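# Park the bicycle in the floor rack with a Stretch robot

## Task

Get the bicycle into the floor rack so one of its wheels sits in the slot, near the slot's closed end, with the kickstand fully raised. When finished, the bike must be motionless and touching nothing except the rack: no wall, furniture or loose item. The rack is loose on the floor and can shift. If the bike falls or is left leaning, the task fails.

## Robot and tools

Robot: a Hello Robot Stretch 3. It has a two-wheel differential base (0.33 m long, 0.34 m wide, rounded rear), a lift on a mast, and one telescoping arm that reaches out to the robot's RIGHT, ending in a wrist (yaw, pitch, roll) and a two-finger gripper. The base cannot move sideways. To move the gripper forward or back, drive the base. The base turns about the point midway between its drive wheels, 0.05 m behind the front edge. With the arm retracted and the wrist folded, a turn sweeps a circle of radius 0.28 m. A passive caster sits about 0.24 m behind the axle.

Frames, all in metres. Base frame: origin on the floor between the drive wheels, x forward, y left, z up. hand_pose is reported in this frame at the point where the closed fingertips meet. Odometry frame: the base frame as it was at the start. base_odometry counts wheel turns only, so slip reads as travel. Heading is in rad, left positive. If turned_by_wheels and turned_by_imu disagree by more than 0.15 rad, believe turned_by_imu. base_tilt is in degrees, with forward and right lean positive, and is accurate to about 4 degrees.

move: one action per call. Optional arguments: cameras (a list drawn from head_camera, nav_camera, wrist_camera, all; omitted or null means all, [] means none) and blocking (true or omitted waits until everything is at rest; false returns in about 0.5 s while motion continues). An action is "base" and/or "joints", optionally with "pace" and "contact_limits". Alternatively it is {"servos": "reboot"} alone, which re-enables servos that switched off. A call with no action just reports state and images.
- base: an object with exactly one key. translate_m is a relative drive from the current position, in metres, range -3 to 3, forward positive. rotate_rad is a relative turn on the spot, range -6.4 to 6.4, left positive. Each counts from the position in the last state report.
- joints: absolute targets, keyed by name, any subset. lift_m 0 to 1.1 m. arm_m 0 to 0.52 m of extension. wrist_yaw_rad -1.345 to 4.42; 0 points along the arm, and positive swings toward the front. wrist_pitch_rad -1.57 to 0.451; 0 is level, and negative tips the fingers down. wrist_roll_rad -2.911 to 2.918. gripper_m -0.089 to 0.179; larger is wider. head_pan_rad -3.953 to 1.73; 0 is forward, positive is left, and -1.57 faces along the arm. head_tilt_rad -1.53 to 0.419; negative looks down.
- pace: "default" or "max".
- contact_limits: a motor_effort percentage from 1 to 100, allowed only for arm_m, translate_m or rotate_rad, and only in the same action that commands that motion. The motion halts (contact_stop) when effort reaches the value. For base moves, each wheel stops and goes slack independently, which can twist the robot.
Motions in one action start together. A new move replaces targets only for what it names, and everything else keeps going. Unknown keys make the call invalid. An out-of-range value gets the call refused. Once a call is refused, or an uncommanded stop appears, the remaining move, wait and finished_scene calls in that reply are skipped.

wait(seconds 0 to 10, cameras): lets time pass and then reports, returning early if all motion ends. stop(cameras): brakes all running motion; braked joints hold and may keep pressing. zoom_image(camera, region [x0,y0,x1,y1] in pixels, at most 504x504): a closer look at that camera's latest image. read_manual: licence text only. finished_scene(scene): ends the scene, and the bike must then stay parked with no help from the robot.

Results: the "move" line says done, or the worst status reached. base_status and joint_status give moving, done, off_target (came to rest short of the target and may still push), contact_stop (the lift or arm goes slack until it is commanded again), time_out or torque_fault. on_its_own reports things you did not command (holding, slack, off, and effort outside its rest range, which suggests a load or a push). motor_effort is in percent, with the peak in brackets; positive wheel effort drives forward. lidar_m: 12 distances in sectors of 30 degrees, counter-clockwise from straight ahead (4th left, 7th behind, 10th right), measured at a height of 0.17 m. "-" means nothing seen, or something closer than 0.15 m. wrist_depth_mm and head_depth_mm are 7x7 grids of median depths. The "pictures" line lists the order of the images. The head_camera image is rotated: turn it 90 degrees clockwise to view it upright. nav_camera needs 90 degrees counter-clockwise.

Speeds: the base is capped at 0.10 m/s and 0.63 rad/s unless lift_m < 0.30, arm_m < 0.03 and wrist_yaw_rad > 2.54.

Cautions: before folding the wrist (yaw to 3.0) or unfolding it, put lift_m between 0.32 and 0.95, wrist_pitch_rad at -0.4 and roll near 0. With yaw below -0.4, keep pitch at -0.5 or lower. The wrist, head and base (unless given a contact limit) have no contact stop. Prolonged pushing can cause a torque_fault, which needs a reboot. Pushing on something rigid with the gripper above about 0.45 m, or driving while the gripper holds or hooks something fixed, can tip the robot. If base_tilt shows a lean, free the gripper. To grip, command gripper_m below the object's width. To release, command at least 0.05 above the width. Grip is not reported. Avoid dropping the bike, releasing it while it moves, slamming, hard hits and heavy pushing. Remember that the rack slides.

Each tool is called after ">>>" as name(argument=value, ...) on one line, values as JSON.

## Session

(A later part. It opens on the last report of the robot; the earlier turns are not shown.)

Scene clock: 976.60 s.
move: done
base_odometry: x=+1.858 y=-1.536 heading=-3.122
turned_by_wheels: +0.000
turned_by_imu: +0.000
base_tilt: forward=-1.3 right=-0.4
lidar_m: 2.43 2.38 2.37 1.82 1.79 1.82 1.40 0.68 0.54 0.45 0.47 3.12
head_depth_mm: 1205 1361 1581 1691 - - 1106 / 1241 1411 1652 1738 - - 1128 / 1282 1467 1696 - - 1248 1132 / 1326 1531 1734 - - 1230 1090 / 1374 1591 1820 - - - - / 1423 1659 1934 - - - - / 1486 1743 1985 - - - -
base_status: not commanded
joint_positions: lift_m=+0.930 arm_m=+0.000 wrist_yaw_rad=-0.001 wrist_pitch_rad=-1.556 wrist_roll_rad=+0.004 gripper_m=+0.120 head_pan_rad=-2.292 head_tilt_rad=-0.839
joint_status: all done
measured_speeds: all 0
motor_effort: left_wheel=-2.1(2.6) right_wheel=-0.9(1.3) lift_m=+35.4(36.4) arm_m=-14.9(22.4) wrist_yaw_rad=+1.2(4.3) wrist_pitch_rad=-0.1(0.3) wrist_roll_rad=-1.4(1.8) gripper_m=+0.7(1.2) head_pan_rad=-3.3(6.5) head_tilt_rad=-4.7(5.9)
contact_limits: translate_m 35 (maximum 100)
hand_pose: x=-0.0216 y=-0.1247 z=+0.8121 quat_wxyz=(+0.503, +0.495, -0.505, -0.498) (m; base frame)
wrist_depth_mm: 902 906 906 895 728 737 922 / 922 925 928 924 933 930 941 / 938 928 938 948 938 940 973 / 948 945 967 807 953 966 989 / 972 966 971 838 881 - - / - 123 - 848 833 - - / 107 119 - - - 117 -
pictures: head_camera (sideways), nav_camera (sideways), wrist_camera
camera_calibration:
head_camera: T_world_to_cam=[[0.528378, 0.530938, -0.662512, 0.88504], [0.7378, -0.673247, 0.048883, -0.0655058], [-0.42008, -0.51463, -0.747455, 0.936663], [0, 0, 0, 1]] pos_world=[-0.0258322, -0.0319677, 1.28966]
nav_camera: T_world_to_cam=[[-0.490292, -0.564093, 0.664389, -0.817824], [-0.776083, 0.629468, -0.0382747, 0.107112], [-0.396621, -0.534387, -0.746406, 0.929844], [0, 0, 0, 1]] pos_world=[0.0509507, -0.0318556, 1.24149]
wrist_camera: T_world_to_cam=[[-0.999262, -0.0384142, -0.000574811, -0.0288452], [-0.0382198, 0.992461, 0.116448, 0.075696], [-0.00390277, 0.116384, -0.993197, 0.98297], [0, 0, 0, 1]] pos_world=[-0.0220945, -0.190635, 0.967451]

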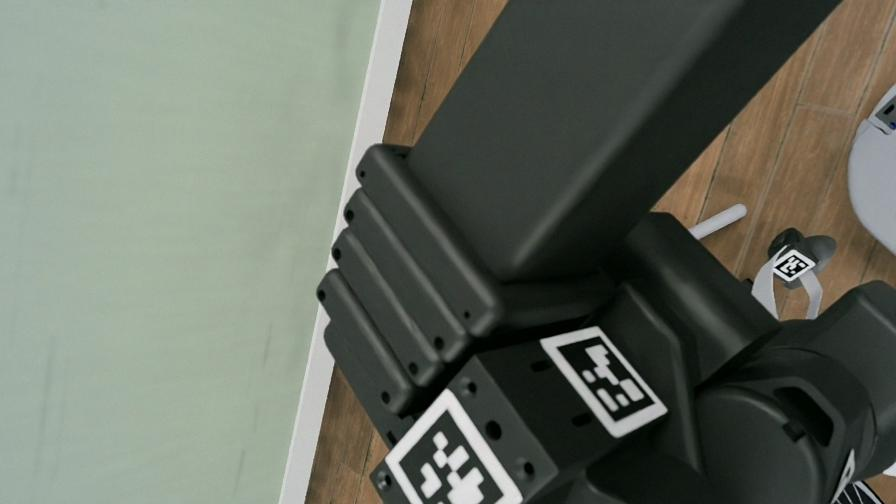

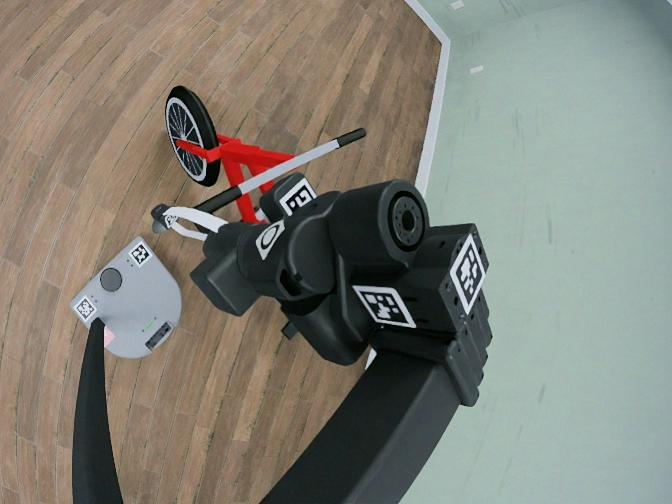

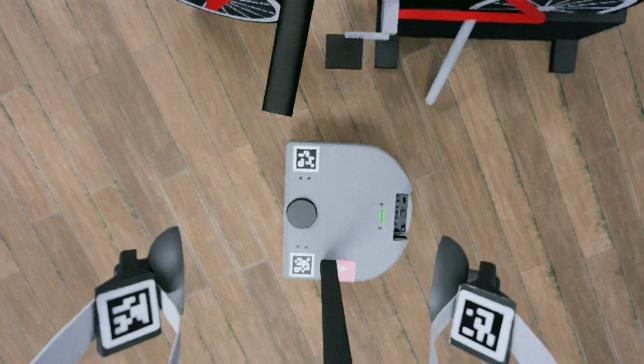

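>>> move(base={"translate_m": -0.22}, joints={"arm_m": 0.22, "gripper_m": -0.02}, cameras=[])

>>> move(joints={"lift_m": 0.5, "head_pan_rad": -1.7, "head_tilt_rad": -1.0})

Scene clock: 994.90 s.
move: done
base_odometry: x=+2.078 y=-1.532 heading=-3.122
turned_by_wheels: +0.000
turned_by_imu: -0.001
base_tilt: forward=-1.3 right=-0.4
lidar_m: 2.62 2.57 2.23 1.72 1.70 1.57 1.20 1.18 0.43 0.44 0.52 0.68
head_depth_mm: 1030 1164 1350 1565 - - 1111 / 1062 1210 1404 1585 - - 1131 / 1096 1255 1456 - - 1250 1136 / 1131 1305 1516 - - 1261 1136 / 1177 1359 1509 - 1147 1188 1125 / 1214 1415 - 1589 1458 1034 1124 / 1267 1429 - 1667 1473 833 1056
base_status: done
joint_positions: lift_m=+0.930 arm_m=+0.220 wrist_yaw_rad=-0.001 wrist_pitch_rad=-1.555 wrist_roll_rad=+0.004 gripper_m=-0.020 head_pan_rad=-2.292 head_tilt_rad=-0.839
joint_status: all done
measured_speeds: all 0
motor_effort: left_wheel=-2.5(7.9) right_wheel=-1.1(5.1) lift_m=+33.9(36.1) arm_m=+16.1(23.3) wrist_yaw_rad=+1.3(2.4) wrist_pitch_rad=-0.2(0.4) wrist_roll_rad=-1.5(1.8) gripper_m=-6.4(80.0) head_pan_rad=-3.9(4.2) head_tilt_rad=-4.3(5.6)
hand_pose: x=-0.0216 y=-0.3448 z=+0.8121 quat_wxyz=(+0.503, +0.495, -0.505, -0.498) (m; base frame)
wrist_depth_mm: 270 898 908 904 917 924 907 / 272 552 915 704 409 932 947 / 915 936 940 941 425 963 947 / 298 959 959 953 965 974 968 / 967 969 971 834 - - - / - - 125 130 - - - / - - 121 125 - - -
pictures: none
No camera images: "cameras" was empty.

Scene clock: 999.63 s.
move: done
base_odometry: x=+2.078 y=-1.532 heading=-3.122
turned_by_wheels: +0.000
turned_by_imu: +0.000
base_tilt: forward=-1.3 right=-0.4
lidar_m: 2.63 2.57 2.23 1.71 1.69 1.56 1.20 1.18 0.43 0.44 0.52 0.68
head_depth_mm: 1369 1547 1641 1484 1288 1205 1098 / 1519 1733 1685 1493 1197 533 491 / 1695 1864 1689 1447 614 1183 969 / 1939 1949 1689 678 730 1217 997 / 2193 1967 1705 1507 1109 1203 1114 / 2334 1977 1712 1508 1297 1211 1115 / 2339 1972 1677 1468 970 1219 1116
base_status: not commanded
joint_positions: lift_m=+0.500 arm_m=+0.220 wrist_yaw_rad=-0.001 wrist_pitch_rad=-1.555 wrist_roll_rad=+0.004 gripper_m=-0.020 head_pan_rad=-1.708 head_tilt_rad=-0.987
joint_status: all done
measured_speeds: all 0
motor_effort: left_wheel=-2.4(3.2) right_wheel=-0.9(1.3) lift_m=+17.4(34.2) arm_m=+14.1(16.6) wrist_yaw_rad=+1.5(2.2) wrist_pitch_rad=+0.0(0.4) wrist_roll_rad=-1.4(1.8) gripper_m=-6.8(7.1) head_pan_rad=+4.0(7.5) head_tilt_rad=-6.0(7.2)
hand_pose: x=-0.0216 y=-0.3448 z=+0.3821 quat_wxyz=(+0.503, +0.495, -0.505, -0.498) (m; base frame)
wrist_depth_mm: 229 255 279 194 309 223 205 / 515 513 323 331 105 213 - / 522 338 522 526 529 534 - / 529 348 536 543 539 543 - / 539 547 548 551 551 555 - / 552 558 125 130 567 559 575 / 571 566 121 125 414 581 584
pictures: head_camera (sideways), nav_camera (sideways), wrist_camera
camera_calibration:
head_camera: T_world_to_cam=[[0.160587, 0.822939, -0.544961, 0.734129], [0.985711, -0.162153, 0.0456005, -0.0627355], [-0.0508406, -0.544497, -0.83722, 1.05112], [0, 0, 0, 1]] pos_world=[-0.00261283, -0.0419831, 1.28295]
nav_camera: T_world_to_cam=[[-0.110573, -0.829894, 0.546853, -0.667005], [-0.993659, 0.103604, -0.0436885, 0.115479], [-0.0203995, -0.548216, -0.836088, 1.04415], [0, 0, 0, 1]] pos_world=[0.0622945, 0.0069131, 1.2428]
wrist_camera: T_world_to_cam=[[-0.999262, -0.0384147, -0.000570352, -0.0375467], [-0.0382202, 0.992474, 0.116335, 0.34419], [-0.00390292, 0.116271, -0.99321, 0.581467], [0, 0, 0, 1]] pos_world=[-0.0220945, -0.41065, 0.537456]

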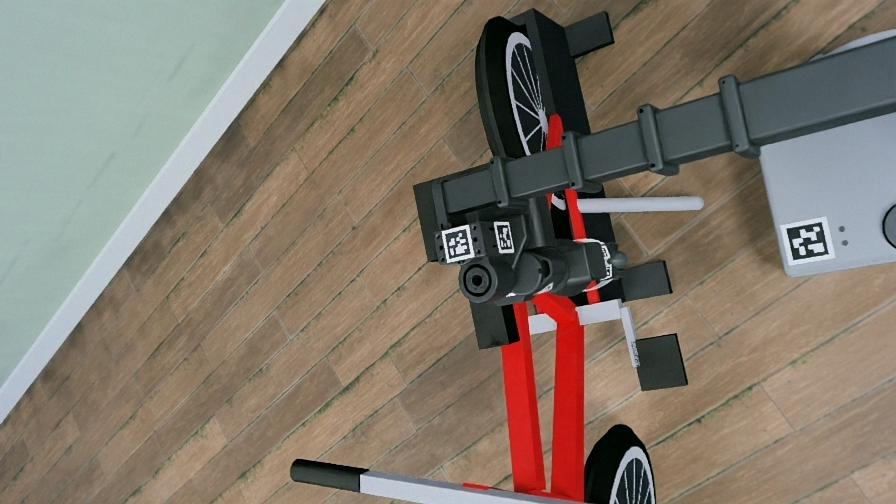

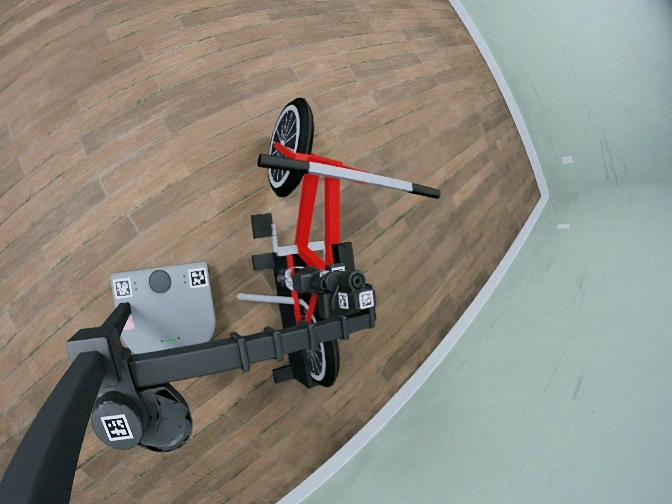

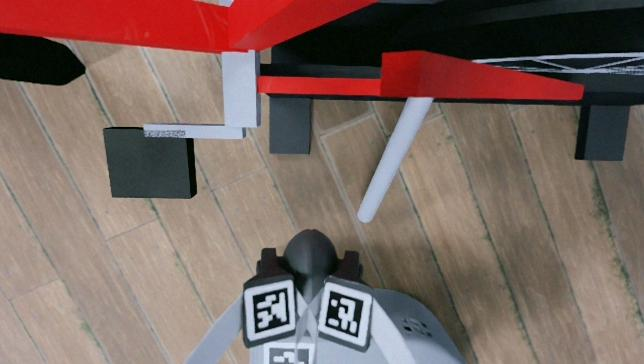

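>>> move(joints={"arm_m": 0.21, "lift_m": 0.18}, pace="max")

Scene clock: 1010.27 s.
move: done
base_odometry: x=+2.078 y=-1.532 heading=-3.122
turned_by_wheels: +0.000
turned_by_imu: +0.000
base_tilt: forward=-1.3 right=-0.4
lidar_m: 2.63 2.57 2.24 1.71 1.70 1.57 1.20 1.18 0.43 0.44 0.52 0.68
head_depth_mm: 1374 1536 1643 1479 1285 1203 1102 / 1523 1735 1678 1487 1279 1204 953 / 1697 1875 1697 1444 1075 870 944 / 1945 1952 1698 866 937 1185 993 / 2184 1951 1706 1506 1110 1209 1113 / 2309 1964 1709 1511 1292 1212 1121 / 2340 1975 1682 1461 970 1216 1118
base_status: not commanded
joint_positions: lift_m=+0.180 arm_m=+0.210 wrist_yaw_rad=-0.001 wrist_pitch_rad=-1.555 wrist_roll_rad=+0.003 gripper_m=-0.020 head_pan_rad=-1.708 head_tilt_rad=-0.987
joint_status: all done
measured_speeds: all 0
motor_effort: left_wheel=-2.5(2.8) right_wheel=-0.7(1.3) lift_m=+17.3(23.1) arm_m=-12.1(20.4) wrist_yaw_rad=+0.4(2.3) wrist_pitch_rad=+0.0(0.4) wrist_roll_rad=-1.3(1.8) gripper_m=-6.0(7.1) head_pan_rad=+3.8(5.0) head_tilt_rad=-5.6(6.3)
hand_pose: x=-0.0216 y=-0.3349 z=+0.0621 quat_wxyz=(+0.503, +0.495, -0.505, -0.497) (m; base frame)
wrist_depth_mm: 204 205 188 189 197 194 191 / 208 209 191 210 211 214 214 / 213 214 195 214 217 218 217 / 217 218 220 220 221 222 96 / 222 222 223 224 225 225 102 / 225 226 226 130 230 134 233 / 230 232 121 125 176 236 238
pictures: head_camera (sideways), nav_camera (sideways), wrist_camera
camera_calibration:
head_camera: T_world_to_cam=[[0.160565, 0.823065, -0.544777, 0.73389], [0.985718, -0.162117, 0.0455949, -0.0627282], [-0.0507899, -0.544317, -0.83734, 1.05128], [0, 0, 0, 1]] pos_world=[-0.00261028, -0.0419794, 1.28294]
nav_camera: T_world_to_cam=[[-0.11055, -0.830019, 0.546669, -0.666765], [-0.993662, 0.103567, -0.0436958, 0.115489], [-0.0203486, -0.548035, -0.836208, 1.04431], [0, 0, 0, 1]] pos_world=[0.062296, 0.00692861, 1.2428]
wrist_camera: T_world_to_cam=[[-0.999225, -0.0393514, -0.000531012, -0.0376666], [-0.0391485, 0.992512, 0.115702, 0.371683], [-0.00402601, 0.115633, -0.993284, 0.262275], [0, 0, 0, 1]] pos_world=[-0.0220307, -0.40071, 0.217489]

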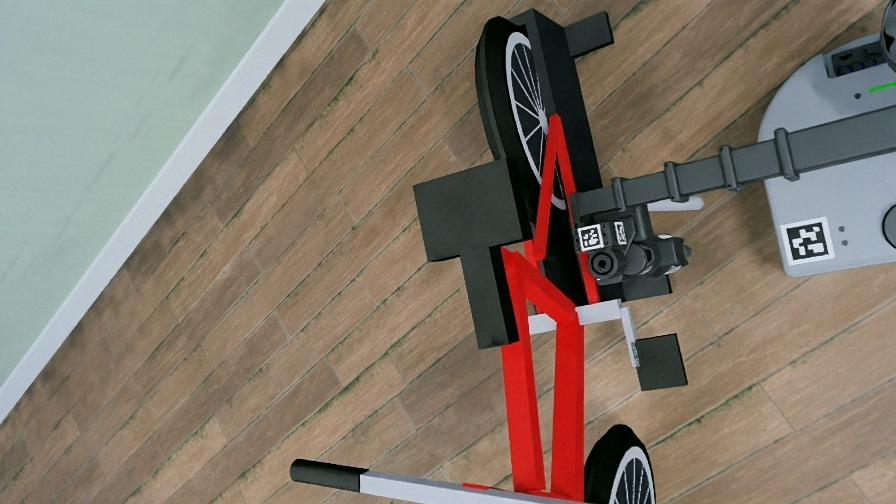

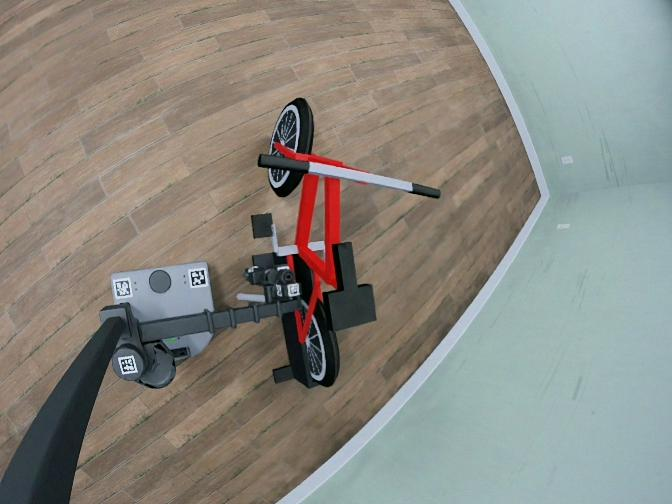

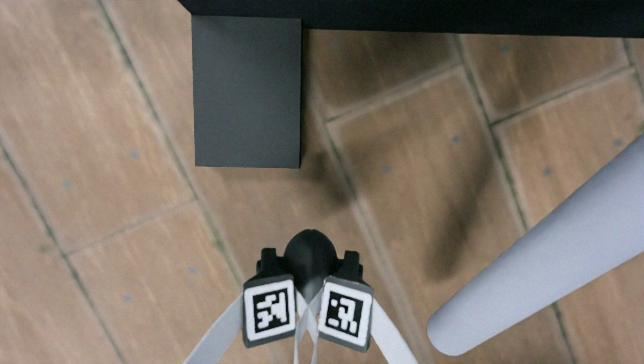

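>>> move(base={"translate_m": -0.1}, contact_limits={"translate_m": 40})

Scene clock: 1017.30 s.
move: done
base_odometry: x=+2.178 y=-1.530 heading=-3.122
turned_by_wheels: +0.000
turned_by_imu: +0.001
base_tilt: forward=-1.3 right=-0.5
lidar_m: 2.72 2.66 2.17 1.68 1.65 1.45 1.11 1.09 0.50 0.42 0.57 0.65
head_depth_mm: 1265 1432 1585 1480 1330 1203 1100 / 1398 1611 1681 1485 1270 1209 954 / 1569 1817 1687 1493 1083 870 947 / 1787 1907 1695 1472 940 1179 994 / 2078 1968 1696 1479 1161 1219 1114 / 2275 1973 1708 1506 1096 1205 1116 / 2346 1982 1718 1512 1059 1214 1120
base_status: done
joint_positions: lift_m=+0.180 arm_m=+0.210 wrist_yaw_rad=-0.004 wrist_pitch_rad=-1.556 wrist_roll_rad=+0.003 gripper_m=-0.020 head_pan_rad=-1.708 head_tilt_rad=-0.987
joint_status: not commanded
measured_speeds: all 0
motor_effort: left_wheel=+1.7(8.5) right_wheel=-12.4(14.4) lift_m=+32.9(32.9) arm_m=-4.9(8.0) wrist_yaw_rad=+2.8(4.5) wrist_pitch_rad=+0.0(0.4) wrist_roll_rad=-1.3(1.6) gripper_m=-6.3(7.5) head_pan_rad=+3.5(4.6) head_tilt_rad=-5.8(6.2)
contact_limits: translate_m 40 (maximum 100)
hand_pose: x=-0.0216 y=-0.3347 z=+0.0621 quat_wxyz=(+0.502, +0.495, -0.505, -0.498) (m; base frame)
wrist_depth_mm: 186 190 206 - - 203 200 / 190 204 210 63 - 212 213 / 193 206 215 76 70 217 217 / 217 218 220 219 218 221 222 / 222 223 224 147 104 226 227 / 228 228 126 128 228 231 230 / 232 232 122 125 235 236 237
pictures: head_camera (sideways), nav_camera (sideways), wrist_camera
camera_calibration:
head_camera: T_world_to_cam=[[0.160469, 0.823084, -0.544777, 0.73389], [0.985737, -0.162002, 0.0455948, -0.0627283], [-0.0507263, -0.544323, -0.837341, 1.05128], [0, 0, 0, 1]] pos_world=[-0.00260538, -0.0419804, 1.28294]
nav_camera: T_world_to_cam=[[-0.110454, -0.830032, 0.546669, -0.666766], [-0.993674, 0.103451, -0.0436959, 0.115489], [-0.0202846, -0.548037, -0.836208, 1.04431], [0, 0, 0, 1]] pos_world=[0.0622952, 0.00693519, 1.2428]
wrist_camera: T_world_to_cam=[[-0.999332, -0.0365494, -0.000573047, -0.0366613], [-0.0363664, 0.992497, 0.116733, 0.371416], [-0.00369778, 0.116676, -0.993163, 0.26255], [0, 0, 0, 1]] pos_world=[-0.0221589, -0.400602, 0.217377]

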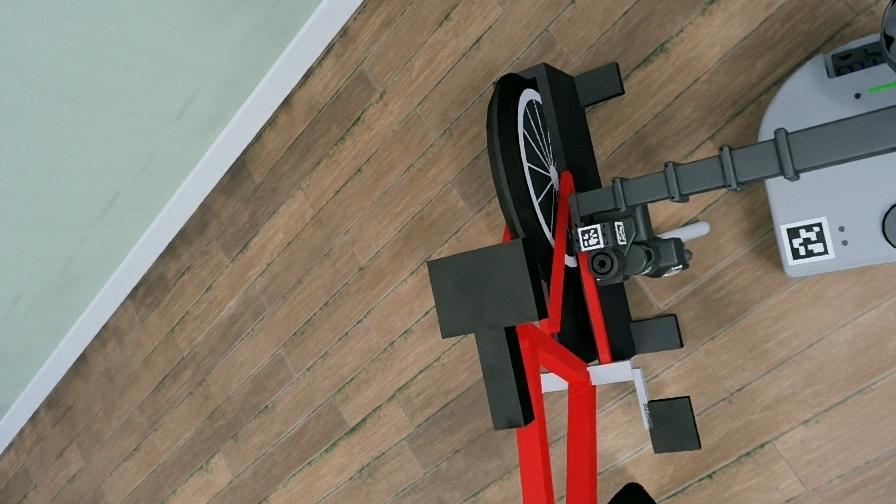

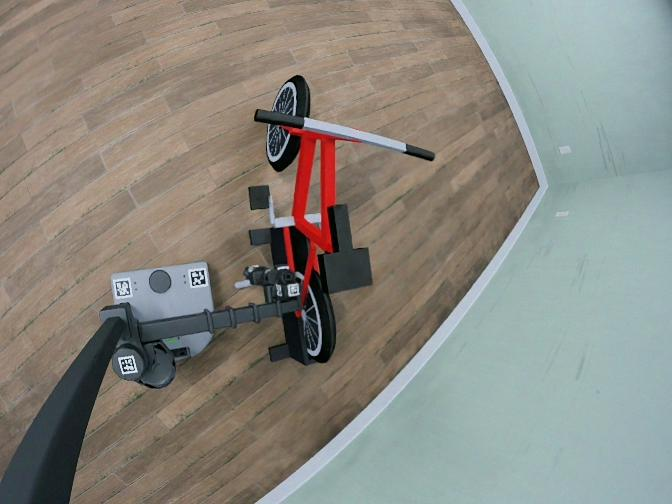

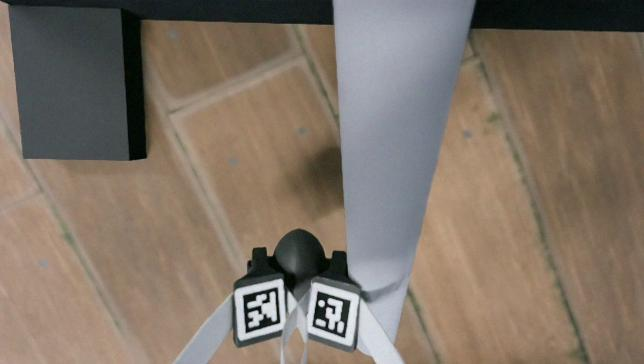

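>>> move(base={"translate_m": -0.06}, joints={"lift_m": 0.19}, contact_limits={"translate_m": 45})

Scene clock: 1022.47 s.
move: done
base_odometry: x=+2.238 y=-1.528 heading=-3.122
turned_by_wheels: +0.000
turned_by_imu: +0.000
base_tilt: forward=-1.3 right=-0.5
lidar_m: 2.78 2.72 2.15 1.65 1.63 1.38 1.06 1.03 0.50 0.41 0.61 0.63
head_depth_mm: 1208 1352 1552 1480 1334 1205 1103 / 1334 1531 1640 1493 1276 1207 954 / 1500 1750 1688 1494 1086 859 944 / 1701 1893 1692 1498 1003 1180 997 / 1971 1963 1708 1458 1126 1224 1112 / 2218 1975 1709 1510 1089 1220 1115 / 2337 1983 1720 1511 1090 1198 1121
base_status: done
joint_positions: lift_m=+0.190 arm_m=+0.210 wrist_yaw_rad=-0.004 wrist_pitch_rad=-1.556 wrist_roll_rad=+0.003 gripper_m=-0.020 head_pan_rad=-1.708 head_tilt_rad=-0.987
joint_status: all done
measured_speeds: all 0
motor_effort: left_wheel=-1.4(3.5) right_wheel=-7.2(16.3) lift_m=+16.4(40.1) arm_m=+0.9(1.8) wrist_yaw_rad=+3.6(4.7) wrist_pitch_rad=+0.0(0.6) wrist_roll_rad=-0.9(1.6) gripper_m=-6.4(7.0) head_pan_rad=+3.8(4.4) head_tilt_rad=-5.8(6.3)
contact_limits: translate_m 45 (maximum 100)
hand_pose: x=-0.0216 y=-0.3347 z=+0.0721 quat_wxyz=(+0.502, +0.495, -0.505, -0.498) (m; base frame)
wrist_depth_mm: - - - 214 210 206 204 / 218 - - 221 221 223 223 / 221 224 - 223 226 227 228 / 228 228 230 93 232 232 233 / 232 232 234 106 235 237 237 / 239 237 136 127 146 242 243 / 242 242 121 124 245 247 248
pictures: head_camera (sideways), nav_camera (sideways), wrist_camera
camera_calibration:
head_camera: T_world_to_cam=[[0.160444, 0.823111, -0.544744, 0.733847], [0.985742, -0.161971, 0.0455938, -0.062727], [-0.0507038, -0.544292, -0.837362, 1.05131], [0, 0, 0, 1]] pos_world=[-0.00260389, -0.04198, 1.28294]
nav_camera: T_world_to_cam=[[-0.110429, -0.830057, 0.546636, -0.666723], [-0.993677, 0.10342, -0.0436972, 0.115491], [-0.020262, -0.548006, -0.836229, 1.04433], [0, 0, 0, 1]] pos_world=[0.0622952, 0.00693935, 1.2428]
wrist_camera: T_world_to_cam=[[-0.999321, -0.0368439, -0.000566147, -0.036755], [-0.0366583, 0.992494, 0.116668, 0.370255], [-0.00373662, 0.11661, -0.993171, 0.272526], [0, 0, 0, 1]] pos_world=[-0.0221387, -0.400609, 0.227447]

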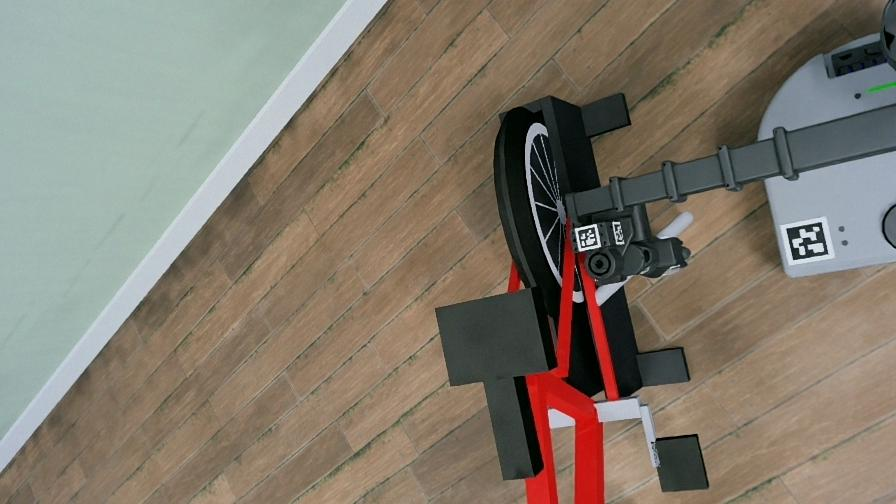

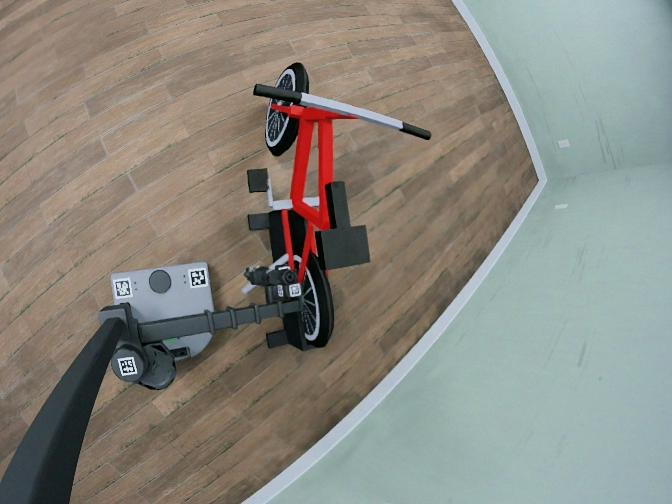

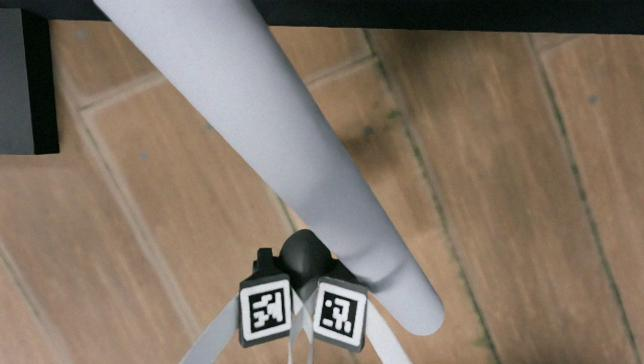

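>>> move(base={"translate_m": -0.05}, joints={"lift_m": 0.225}, contact_limits={"translate_m": 45})

Scene clock: 1031.00 s.
move: done
base_odometry: x=+2.288 y=-1.527 heading=-3.122
turned_by_wheels: +0.000
turned_by_imu: +0.000
base_tilt: forward=-1.3 right=-0.4
lidar_m: 2.83 2.76 2.12 1.62 1.61 1.31 1.01 0.99 0.50 0.48 0.64 0.65
head_depth_mm: 1151 1302 1495 1486 1323 1205 1102 / 1279 1459 1623 1484 1312 1204 944 / 1433 1671 1685 1490 1073 1161 945 / 1632 1869 1693 1494 994 1197 994 / 1878 1954 1702 1500 1052 1213 1113 / 2202 1964 1712 1506 935 1221 1115 / 2315 1968 1716 1512 1069 1194 1117
base_status: done
joint_positions: lift_m=+0.225 arm_m=+0.210 wrist_yaw_rad=-0.003 wrist_pitch_rad=-1.556 wrist_roll_rad=+0.003 gripper_m=-0.020 head_pan_rad=-1.708 head_tilt_rad=-0.987
joint_status: all done
measured_speeds: all 0
motor_effort: left_wheel=-3.2(7.5) right_wheel=-1.5(9.4) lift_m=+34.3(37.7) arm_m=+7.5(8.0) wrist_yaw_rad=+3.4(4.3) wrist_pitch_rad=+0.1(0.4) wrist_roll_rad=-1.2(1.3) gripper_m=-6.2(7.0) head_pan_rad=+3.5(4.3) head_tilt_rad=-5.9(6.3)
contact_limits: translate_m 45 (maximum 100)
hand_pose: x=-0.0216 y=-0.3347 z=+0.1071 quat_wxyz=(+0.502, +0.495, -0.505, -0.498) (m; base frame)
wrist_depth_mm: 230 227 223 219 215 214 229 / 251 252 254 255 255 256 247 / 257 257 258 259 261 262 245 / 260 262 265 265 267 266 269 / 267 268 269 268 271 272 275 / 273 274 136 130 278 279 280 / 279 279 121 126 282 285 287
pictures: head_camera (sideways), nav_camera (sideways), wrist_camera
camera_calibration:
head_camera: T_world_to_cam=[[0.160413, 0.823117, -0.544744, 0.733847], [0.985748, -0.161932, 0.0455938, -0.0627271], [-0.0506826, -0.544294, -0.837362, 1.05131], [0, 0, 0, 1]] pos_world=[-0.00260226, -0.0419803, 1.28294]
nav_camera: T_world_to_cam=[[-0.110397, -0.830061, 0.546636, -0.666723], [-0.993681, 0.103381, -0.0436972, 0.115491], [-0.0202407, -0.548006, -0.836229, 1.04433], [0, 0, 0, 1]] pos_world=[0.062295, 0.00694154, 1.2428]
wrist_camera: T_world_to_cam=[[-0.999287, -0.0377596, -0.000563498, -0.0370603], [-0.0375677, 0.992468, 0.116604, 0.366166], [-0.00384368, 0.116542, -0.993178, 0.307263], [0, 0, 0, 1]] pos_world=[-0.0220969, -0.400617, 0.262449]

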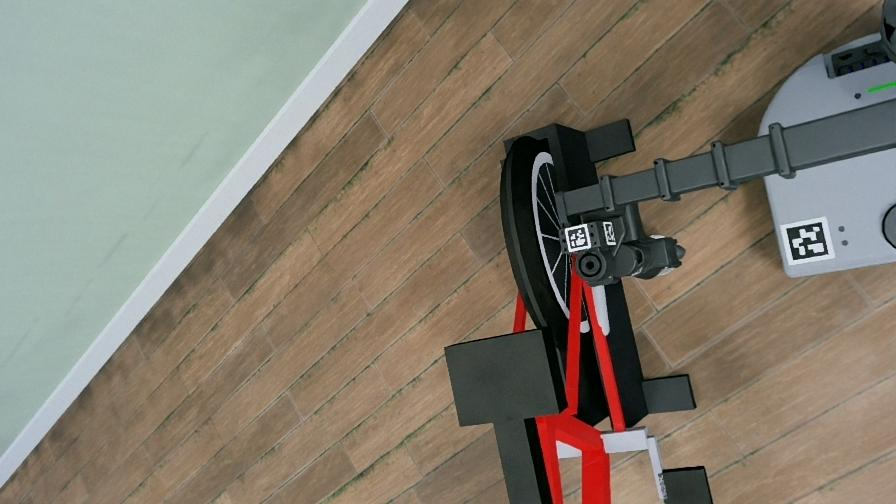

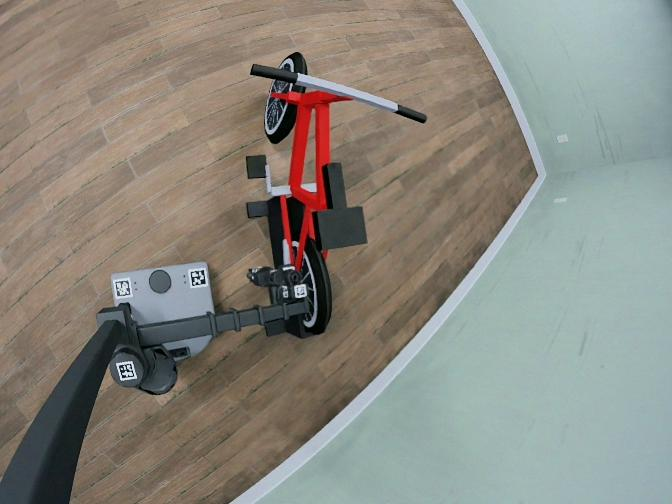

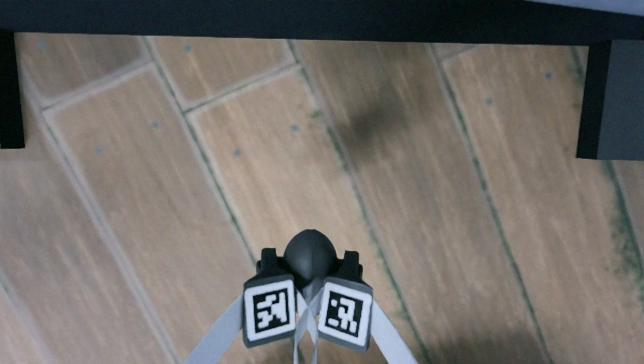

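>>> move(joints={"lift_m": 0.5}, cameras=["all"])

Scene clock: 1053.87 s.
move: done
base_odometry: x=+2.288 y=-1.527 heading=-3.122
turned_by_wheels: +0.000
turned_by_imu: +0.000
base_tilt: forward=-1.3 right=-0.5
lidar_m: 2.82 2.76 2.11 1.63 1.61 1.31 1.01 0.99 0.50 0.48 0.64 0.64
head_depth_mm: 1150 1299 1486 1483 1328 1207 1100 / 1272 1462 1623 1483 1316 533 490 / 1431 1668 1684 1468 615 1196 972 / 1625 1861 1699 1476 718 1212 997 / 1901 1941 1707 1505 1052 1217 1116 / 2195 1971 1709 1507 935 1220 1117 / 2338 1982 1717 1513 1074 1197 1116
base_status: not commanded
joint_positions: lift_m=+0.500 arm_m=+0.210 wrist_yaw_rad=-0.003 wrist_pitch_rad=-1.556 wrist_roll_rad=+0.003 gripper_m=-0.020 head_pan_rad=-1.708 head_tilt_rad=-0.987
joint_status: all done
measured_speeds: all 0
motor_effort: left_wheel=-2.8(3.2) right_wheel=-1.3(1.6) lift_m=+35.4(40.0) arm_m=+16.4(16.4) wrist_yaw_rad=+2.3(3.8) wrist_pitch_rad=-0.1(0.3) wrist_roll_rad=-1.2(1.3) gripper_m=-6.5(7.2) head_pan_rad=+4.1(4.7) head_tilt_rad=-5.8(6.4)
contact_limits: translate_m 45 (maximum 100)
hand_pose: x=-0.0216 y=-0.3347 z=+0.3821 quat_wxyz=(+0.502, +0.495, -0.505, -0.498) (m; base frame)
wrist_depth_mm: 321 422 227 219 213 211 301 / 322 326 332 335 338 523 526 / 517 523 526 523 531 526 534 / 533 529 542 544 543 545 543 / 540 540 549 547 547 557 566 / 556 558 125 130 562 568 574 / 572 566 120 125 409 585 581
pictures: head_camera (sideways), nav_camera (sideways), wrist_camera
camera_calibration:
head_camera: T_world_to_cam=[[0.160413, 0.823117, -0.544744, 0.733847], [0.985748, -0.161933, 0.0455938, -0.0627271], [-0.0506827, -0.544294, -0.837362, 1.05131], [0, 0, 0, 1]] pos_world=[-0.00260227, -0.0419803, 1.28294]
nav_camera: T_world_to_cam=[[-0.110397, -0.830061, 0.546636, -0.666723], [-0.993681, 0.103382, -0.0436972, 0.115491], [-0.0202408, -0.548006, -0.836229, 1.04433], [0, 0, 0, 1]] pos_world=[0.062295, 0.00694153, 1.2428]
wrist_camera: T_world_to_cam=[[-0.999286, -0.037784, -0.000561422, -0.0369153], [-0.0375918, 0.992473, 0.116553, 0.334135], [-0.00384665, 0.116491, -0.993184, 0.580363], [0, 0, 0, 1]] pos_world=[-0.0220958, -0.400622, 0.537442]

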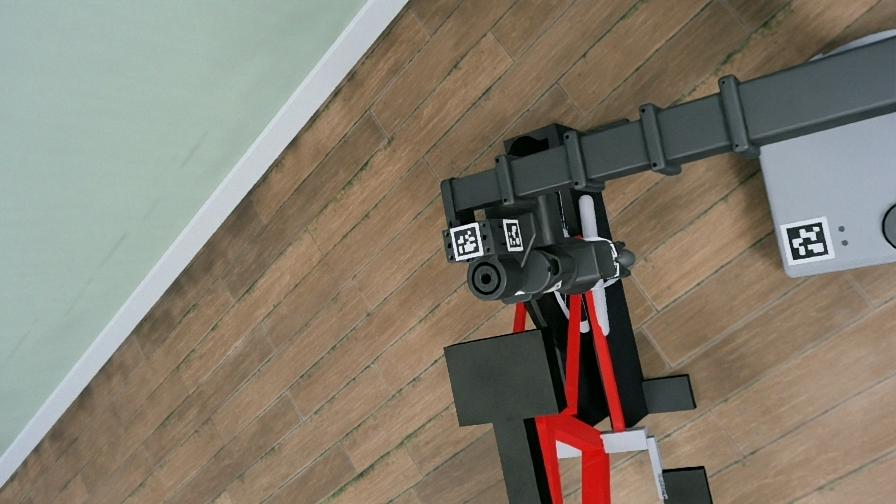

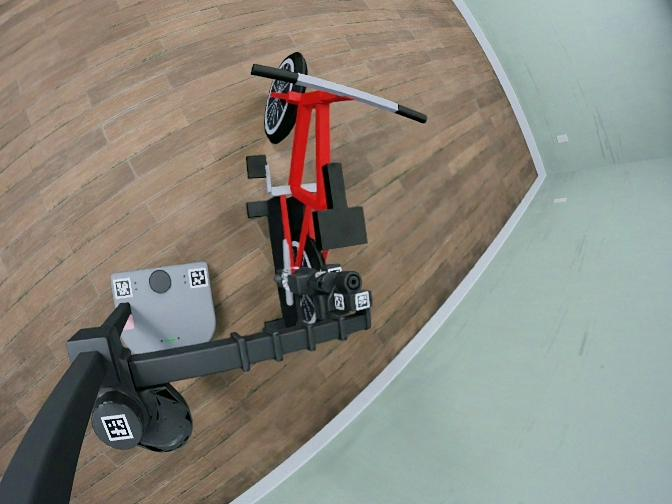

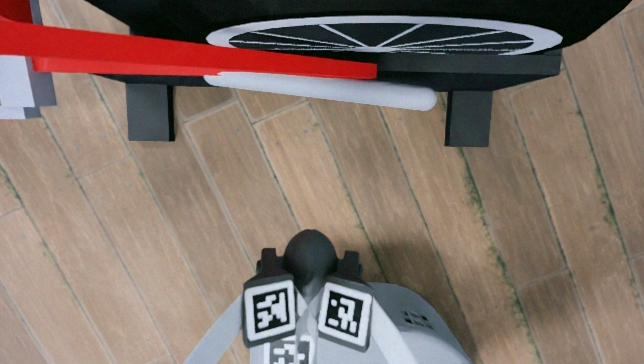

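>>> zoom_image(camera="wrist_camera", region=[150, 20, 500, 170])

>>> move(joints={"arm_m": 0.0, "head_pan_rad": -1.9, "head_tilt_rad": -0.95}, cameras=["head_camera","wrist_camera"])

>>> zoom_image(camera="head_camera", region=[350, 50, 800, 450])

Scaled by 1.440.

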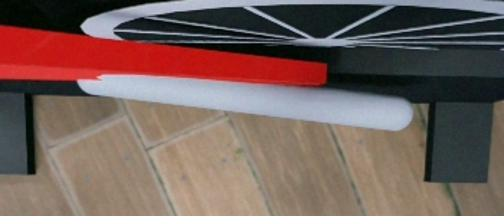

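Scene clock: 1061.33 s.
move: done
base_odometry: x=+2.288 y=-1.527 heading=-3.122
turned_by_wheels: +0.000
turned_by_imu: +0.000
base_tilt: forward=-1.4 right=-0.4
lidar_m: 2.82 2.76 2.12 1.63 1.61 1.32 1.01 0.99 0.50 0.48 0.64 0.65
head_depth_mm: 1005 1146 1324 1483 1353 1214 1104 / 1086 1245 1468 1525 1356 1222 481 / 1182 1383 1643 1529 1310 530 937 / 1292 1527 1714 1534 1172 673 595 / 1429 1718 1751 1544 1091 1221 1119 / 1595 1932 1773 1549 1006 1203 1124 / 1796 2030 1779 1554 813 1183 1123
base_status: not commanded
joint_positions: lift_m=+0.500 arm_m=+0.000 wrist_yaw_rad=-0.001 wrist_pitch_rad=-1.555 wrist_roll_rad=+0.003 gripper_m=-0.020 head_pan_rad=-1.892 head_tilt_rad=-0.952
joint_status: all done
measured_speeds: all 0
motor_effort: left_wheel=-2.7(3.4) right_wheel=-1.5(1.6) lift_m=+35.2(36.1) arm_m=-14.7(21.1) wrist_yaw_rad=+0.8(3.0) wrist_pitch_rad=+0.0(0.3) wrist_roll_rad=-1.0(1.3) gripper_m=-6.5(7.6) head_pan_rad=-3.2(7.6) head_tilt_rad=+0.6(4.1)
contact_limits: translate_m 45 (maximum 100)
hand_pose: x=-0.0216 y=-0.1248 z=+0.3821 quat_wxyz=(+0.503, +0.495, -0.504, -0.497) (m; base frame)
wrist_depth_mm: 504 501 507 507 509 511 521 / 515 510 519 518 521 524 526 / 527 521 527 526 534 539 537 / 533 538 539 379 382 545 546 / 540 548 545 387 387 557 556 / 558 557 125 130 400 563 570 / 570 568 121 125 405 577 587
pictures: head_camera (sideways), wrist_camera
camera_calibration:
head_camera: T_world_to_cam=[[0.301906, 0.760857, -0.574412, 0.771635], [0.940031, -0.337908, 0.0464838, -0.063609], [-0.158731, -0.553999, -0.817245, 1.02581], [0, 0, 0, 1]] pos_world=[-0.0103383, -0.0402985, 1.28453]
wrist_camera: T_world_to_cam=[[-0.999218, -0.0395258, -0.000548904, -0.0292398], [-0.0393216, 0.992442, 0.116247, 0.125871], [-0.00405, 0.116178, -0.99322, 0.555878], [0, 0, 0, 1]] pos_world=[-0.0220162, -0.190656, 0.537461]

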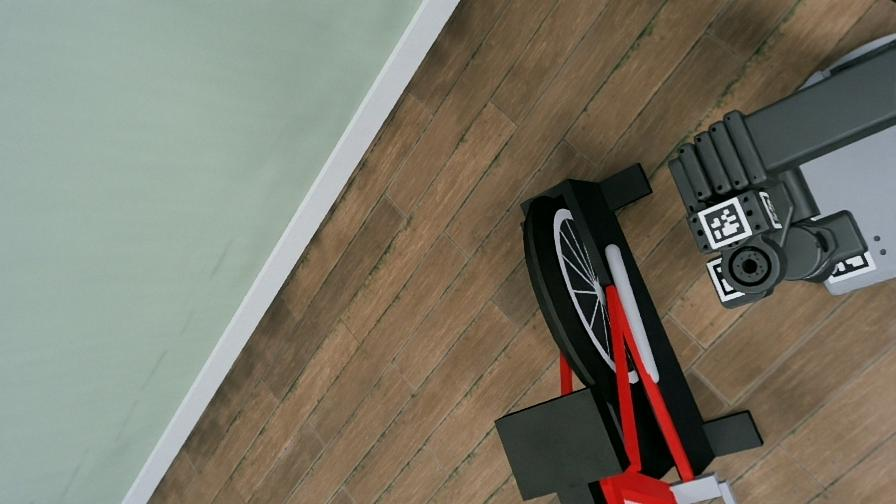

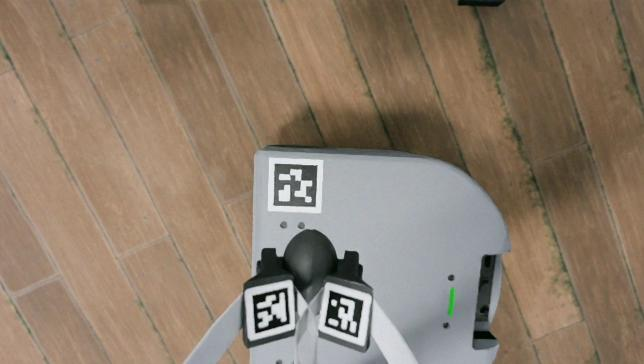

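Scaled by 1.120 from the camera's 896x504 image, which has a finer 1280x720 frame.

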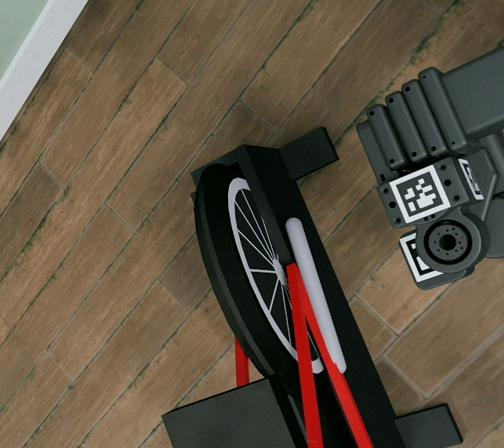

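>>> move(joints={"wrist_pitch_rad": 0}, cameras=[])

>>> move(joints={"lift_m": 0.13}, cameras=["head_camera","wrist_camera"])

Scene clock: 1069.93 s.
move: done
base_odometry: x=+2.288 y=-1.527 heading=-3.122
turned_by_wheels: +0.000
turned_by_imu: +0.000
base_tilt: forward=-1.3 right=-0.5
lidar_m: 2.82 2.76 2.11 1.62 1.61 1.32 1.01 0.99 0.50 0.48 0.64 0.64
head_depth_mm: 1003 1147 1327 1483 1351 1213 1105 / 1087 1248 1470 1513 1353 1213 482 / 1179 1378 1631 1528 1313 531 937 / 1292 1526 1725 1535 1160 580 963 / 1425 1721 1769 1543 1011 1179 1117 / 1595 1933 1771 1541 1001 1196 1120 / 1802 2028 1785 1562 813 1184 1124
base_status: not commanded
joint_positions: lift_m=+0.500 arm_m=+0.000 wrist_yaw_rad=-0.001 wrist_pitch_rad=-0.025 wrist_roll_rad=+0.003 gripper_m=-0.020 head_pan_rad=-1.892 head_tilt_rad=-0.952
joint_status: all done
measured_speeds: all 0
motor_effort: left_wheel=-2.7(3.2) right_wheel=-1.2(1.6) lift_m=+34.6(35.7) arm_m=-10.0(12.4) wrist_yaw_rad=+0.3(2.1) wrist_pitch_rad=+4.6(4.7) wrist_roll_rad=-1.1(1.3) gripper_m=-5.4(6.7) head_pan_rad=-4.1(4.1) head_tilt_rad=+0.8(1.3)
contact_limits: translate_m 45 (maximum 100)
hand_pose: x=-0.0217 y=-0.4005 z=+0.6083 quat_wxyz=(+0.706, +0.009, -0.708, -0.009) (m; base frame)
wrist_depth_mm: - - - - - - 674 / - - - - - - 687 / - - - - - - 694 / - - - - - - 694 / - - - - - - 698 / - 255 136 130 - - 680 / 203 206 121 126 - - -
pictures: none
No camera images: "cameras" was empty.

Scene clock: 1074.13 s.
move: done
base_odometry: x=+2.288 y=-1.527 heading=-3.122
turned_by_wheels: +0.000
turned_by_imu: +0.000
base_tilt: forward=-1.3 right=-0.5
lidar_m: 2.81 2.76 2.12 1.62 1.60 1.32 1.01 0.99 0.50 0.48 0.64 0.65
head_depth_mm: 1008 1151 1333 1485 1355 1210 1107 / 1089 1254 1472 1519 1354 1222 972 / 1181 1377 1630 1535 1317 1226 837 / 1290 1526 1720 1534 1169 1231 938 / 1426 1716 1751 1540 1093 1192 1119 / 1591 1926 1778 1547 1003 1204 1122 / 1804 2034 1790 1549 813 1186 1123
base_status: not commanded
joint_positions: lift_m=+0.130 arm_m=+0.000 wrist_yaw_rad=-0.001 wrist_pitch_rad=-0.023 wrist_roll_rad=+0.003 gripper_m=-0.020 head_pan_rad=-1.892 head_tilt_rad=-0.952
joint_status: all done
measured_speeds: all 0
motor_effort: left_wheel=-2.4(3.2) right_wheel=-1.4(1.7) lift_m=+17.4(33.1) arm_m=-6.4(11.0) wrist_yaw_rad=+1.2(2.8) wrist_pitch_rad=+4.3(4.8) wrist_roll_rad=-1.3(1.3) gripper_m=-5.7(7.1) head_pan_rad=-3.9(4.1) head_tilt_rad=+0.9(1.7)
contact_limits: translate_m 45 (maximum 100)
hand_pose: x=-0.0217 y=-0.4006 z=+0.2387 quat_wxyz=(+0.706, +0.008, -0.708, -0.009) (m; base frame)
wrist_depth_mm: - 179 - 212 209 213 684 / - 178 212 204 205 209 670 / - - 208 211 214 216 232 / - 241 219 222 225 227 234 / 336 239 232 211 236 239 243 / 219 225 208 130 247 253 256 / 231 231 121 125 199 245 249
pictures: head_camera (sideways), wrist_camera
camera_calibration:
head_camera: T_world_to_cam=[[0.301906, 0.760857, -0.574412, 0.771635], [0.940031, -0.337908, 0.0464838, -0.063609], [-0.158731, -0.553999, -0.817245, 1.02581], [0, 0, 0, 1]] pos_world=[-0.0103383, -0.0402985, 1.28453]
wrist_camera: T_world_to_cam=[[-0.999147, -0.001904, 0.0412612, -0.0352242], [-0.0410596, 0.154541, -0.987133, 0.343914], [-0.00449705, -0.987985, -0.154487, -0.197065], [0, 0, 0, 1]] pos_world=[-0.0219593, -0.247913, 0.310499]

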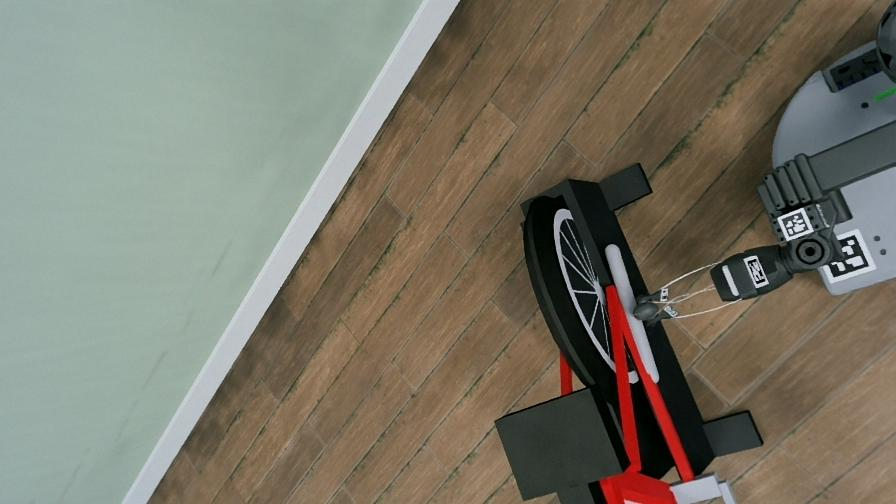

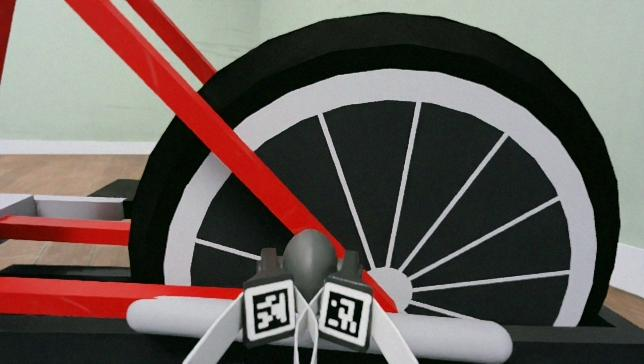

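>>> move(joints={"wrist_pitch_rad": -0.5, "lift_m": 0.14}, base={"translate_m": -0.08}, cameras=["head_camera","wrist_camera"])

Scene clock: 1089.13 s.
move: done
base_odometry: x=+2.368 y=-1.526 heading=-3.122
turned_by_wheels: +0.000
turned_by_imu: +0.000
base_tilt: forward=-1.4 right=-0.5
lidar_m: 2.89 2.83 2.07 1.59 1.57 1.22 0.94 0.92 0.51 0.48 0.50 0.70
head_depth_mm: 933 1062 1228 1440 1348 1214 1103 / 1006 1160 1363 1495 1352 1225 969 / 1093 1270 1521 1524 1359 1226 826 / 1197 1414 1670 1540 1243 1228 936 / 1324 1587 1759 1541 1110 1206 1120 / 1474 1817 1766 1548 1065 1200 1120 / 1660 1997 1769 1558 826 1178 1121
base_status: done
joint_positions: lift_m=+0.140 arm_m=+0.000 wrist_yaw_rad=-0.001 wrist_pitch_rad=-0.512 wrist_roll_rad=+0.003 gripper_m=-0.020 head_pan_rad=-1.892 head_tilt_rad=-0.952
joint_status: all done
measured_speeds: all 0
motor_effort: left_wheel=-2.2(7.6) right_wheel=-1.2(5.4) lift_m=+34.4(38.0) arm_m=-1.8(4.4) wrist_yaw_rad=+2.3(2.5) wrist_pitch_rad=+2.1(4.4) wrist_roll_rad=-1.0(1.3) gripper_m=-6.6(7.5) head_pan_rad=-3.5(4.0) head_tilt_rad=+0.9(1.4)
hand_pose: x=-0.0218 y=-0.3565 z=+0.1321 quat_wxyz=(+0.683, +0.179, -0.685, -0.180) (m; base frame)
wrist_depth_mm: 205 209 202 210 210 212 638 / 191 189 188 223 235 237 - / 238 238 239 241 241 243 547 / - - - - - 286 457 / - - - 150 - 359 379 / 294 299 135 130 310 302 322 / 261 268 121 125 266 265 282
pictures: head_camera (sideways), wrist_camera
camera_calibration:
head_camera: T_world_to_cam=[[0.301961, 0.760835, -0.574412, 0.771635], [0.940006, -0.337976, 0.0464838, -0.0636089], [-0.158771, -0.553987, -0.817245, 1.02581], [0, 0, 0, 1]] pos_world=[-0.0103412, -0.0402973, 1.28453]
wrist_camera: T_world_to_cam=[[-0.99917, -0.0205652, 0.0351531, -0.0366396], [-0.0404588, 0.600066, -0.798926, 0.365915], [-0.00466409, -0.799686, -0.600401, -0.0439373], [0, 0, 0, 1]] pos_world=[-0.0220096, -0.255463, 0.267247]

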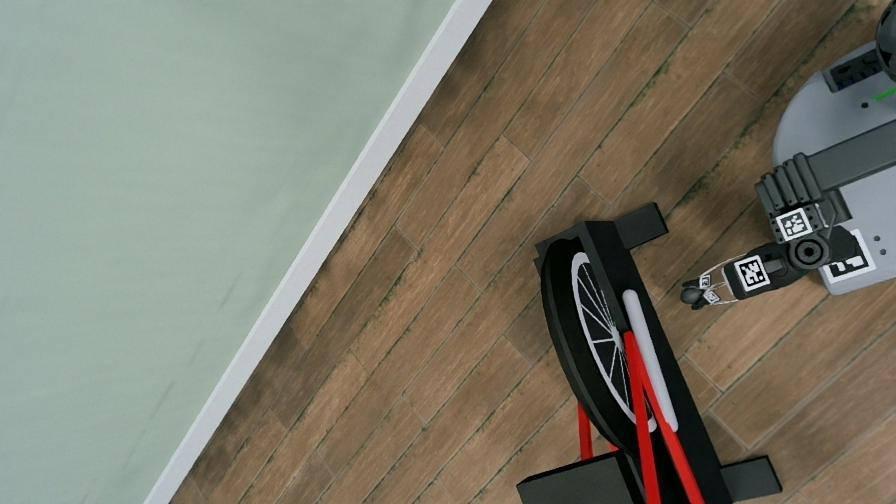

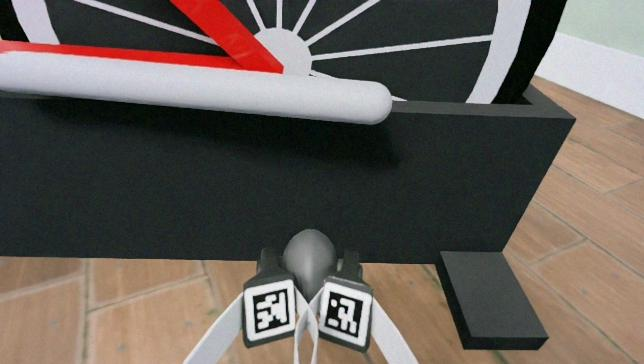

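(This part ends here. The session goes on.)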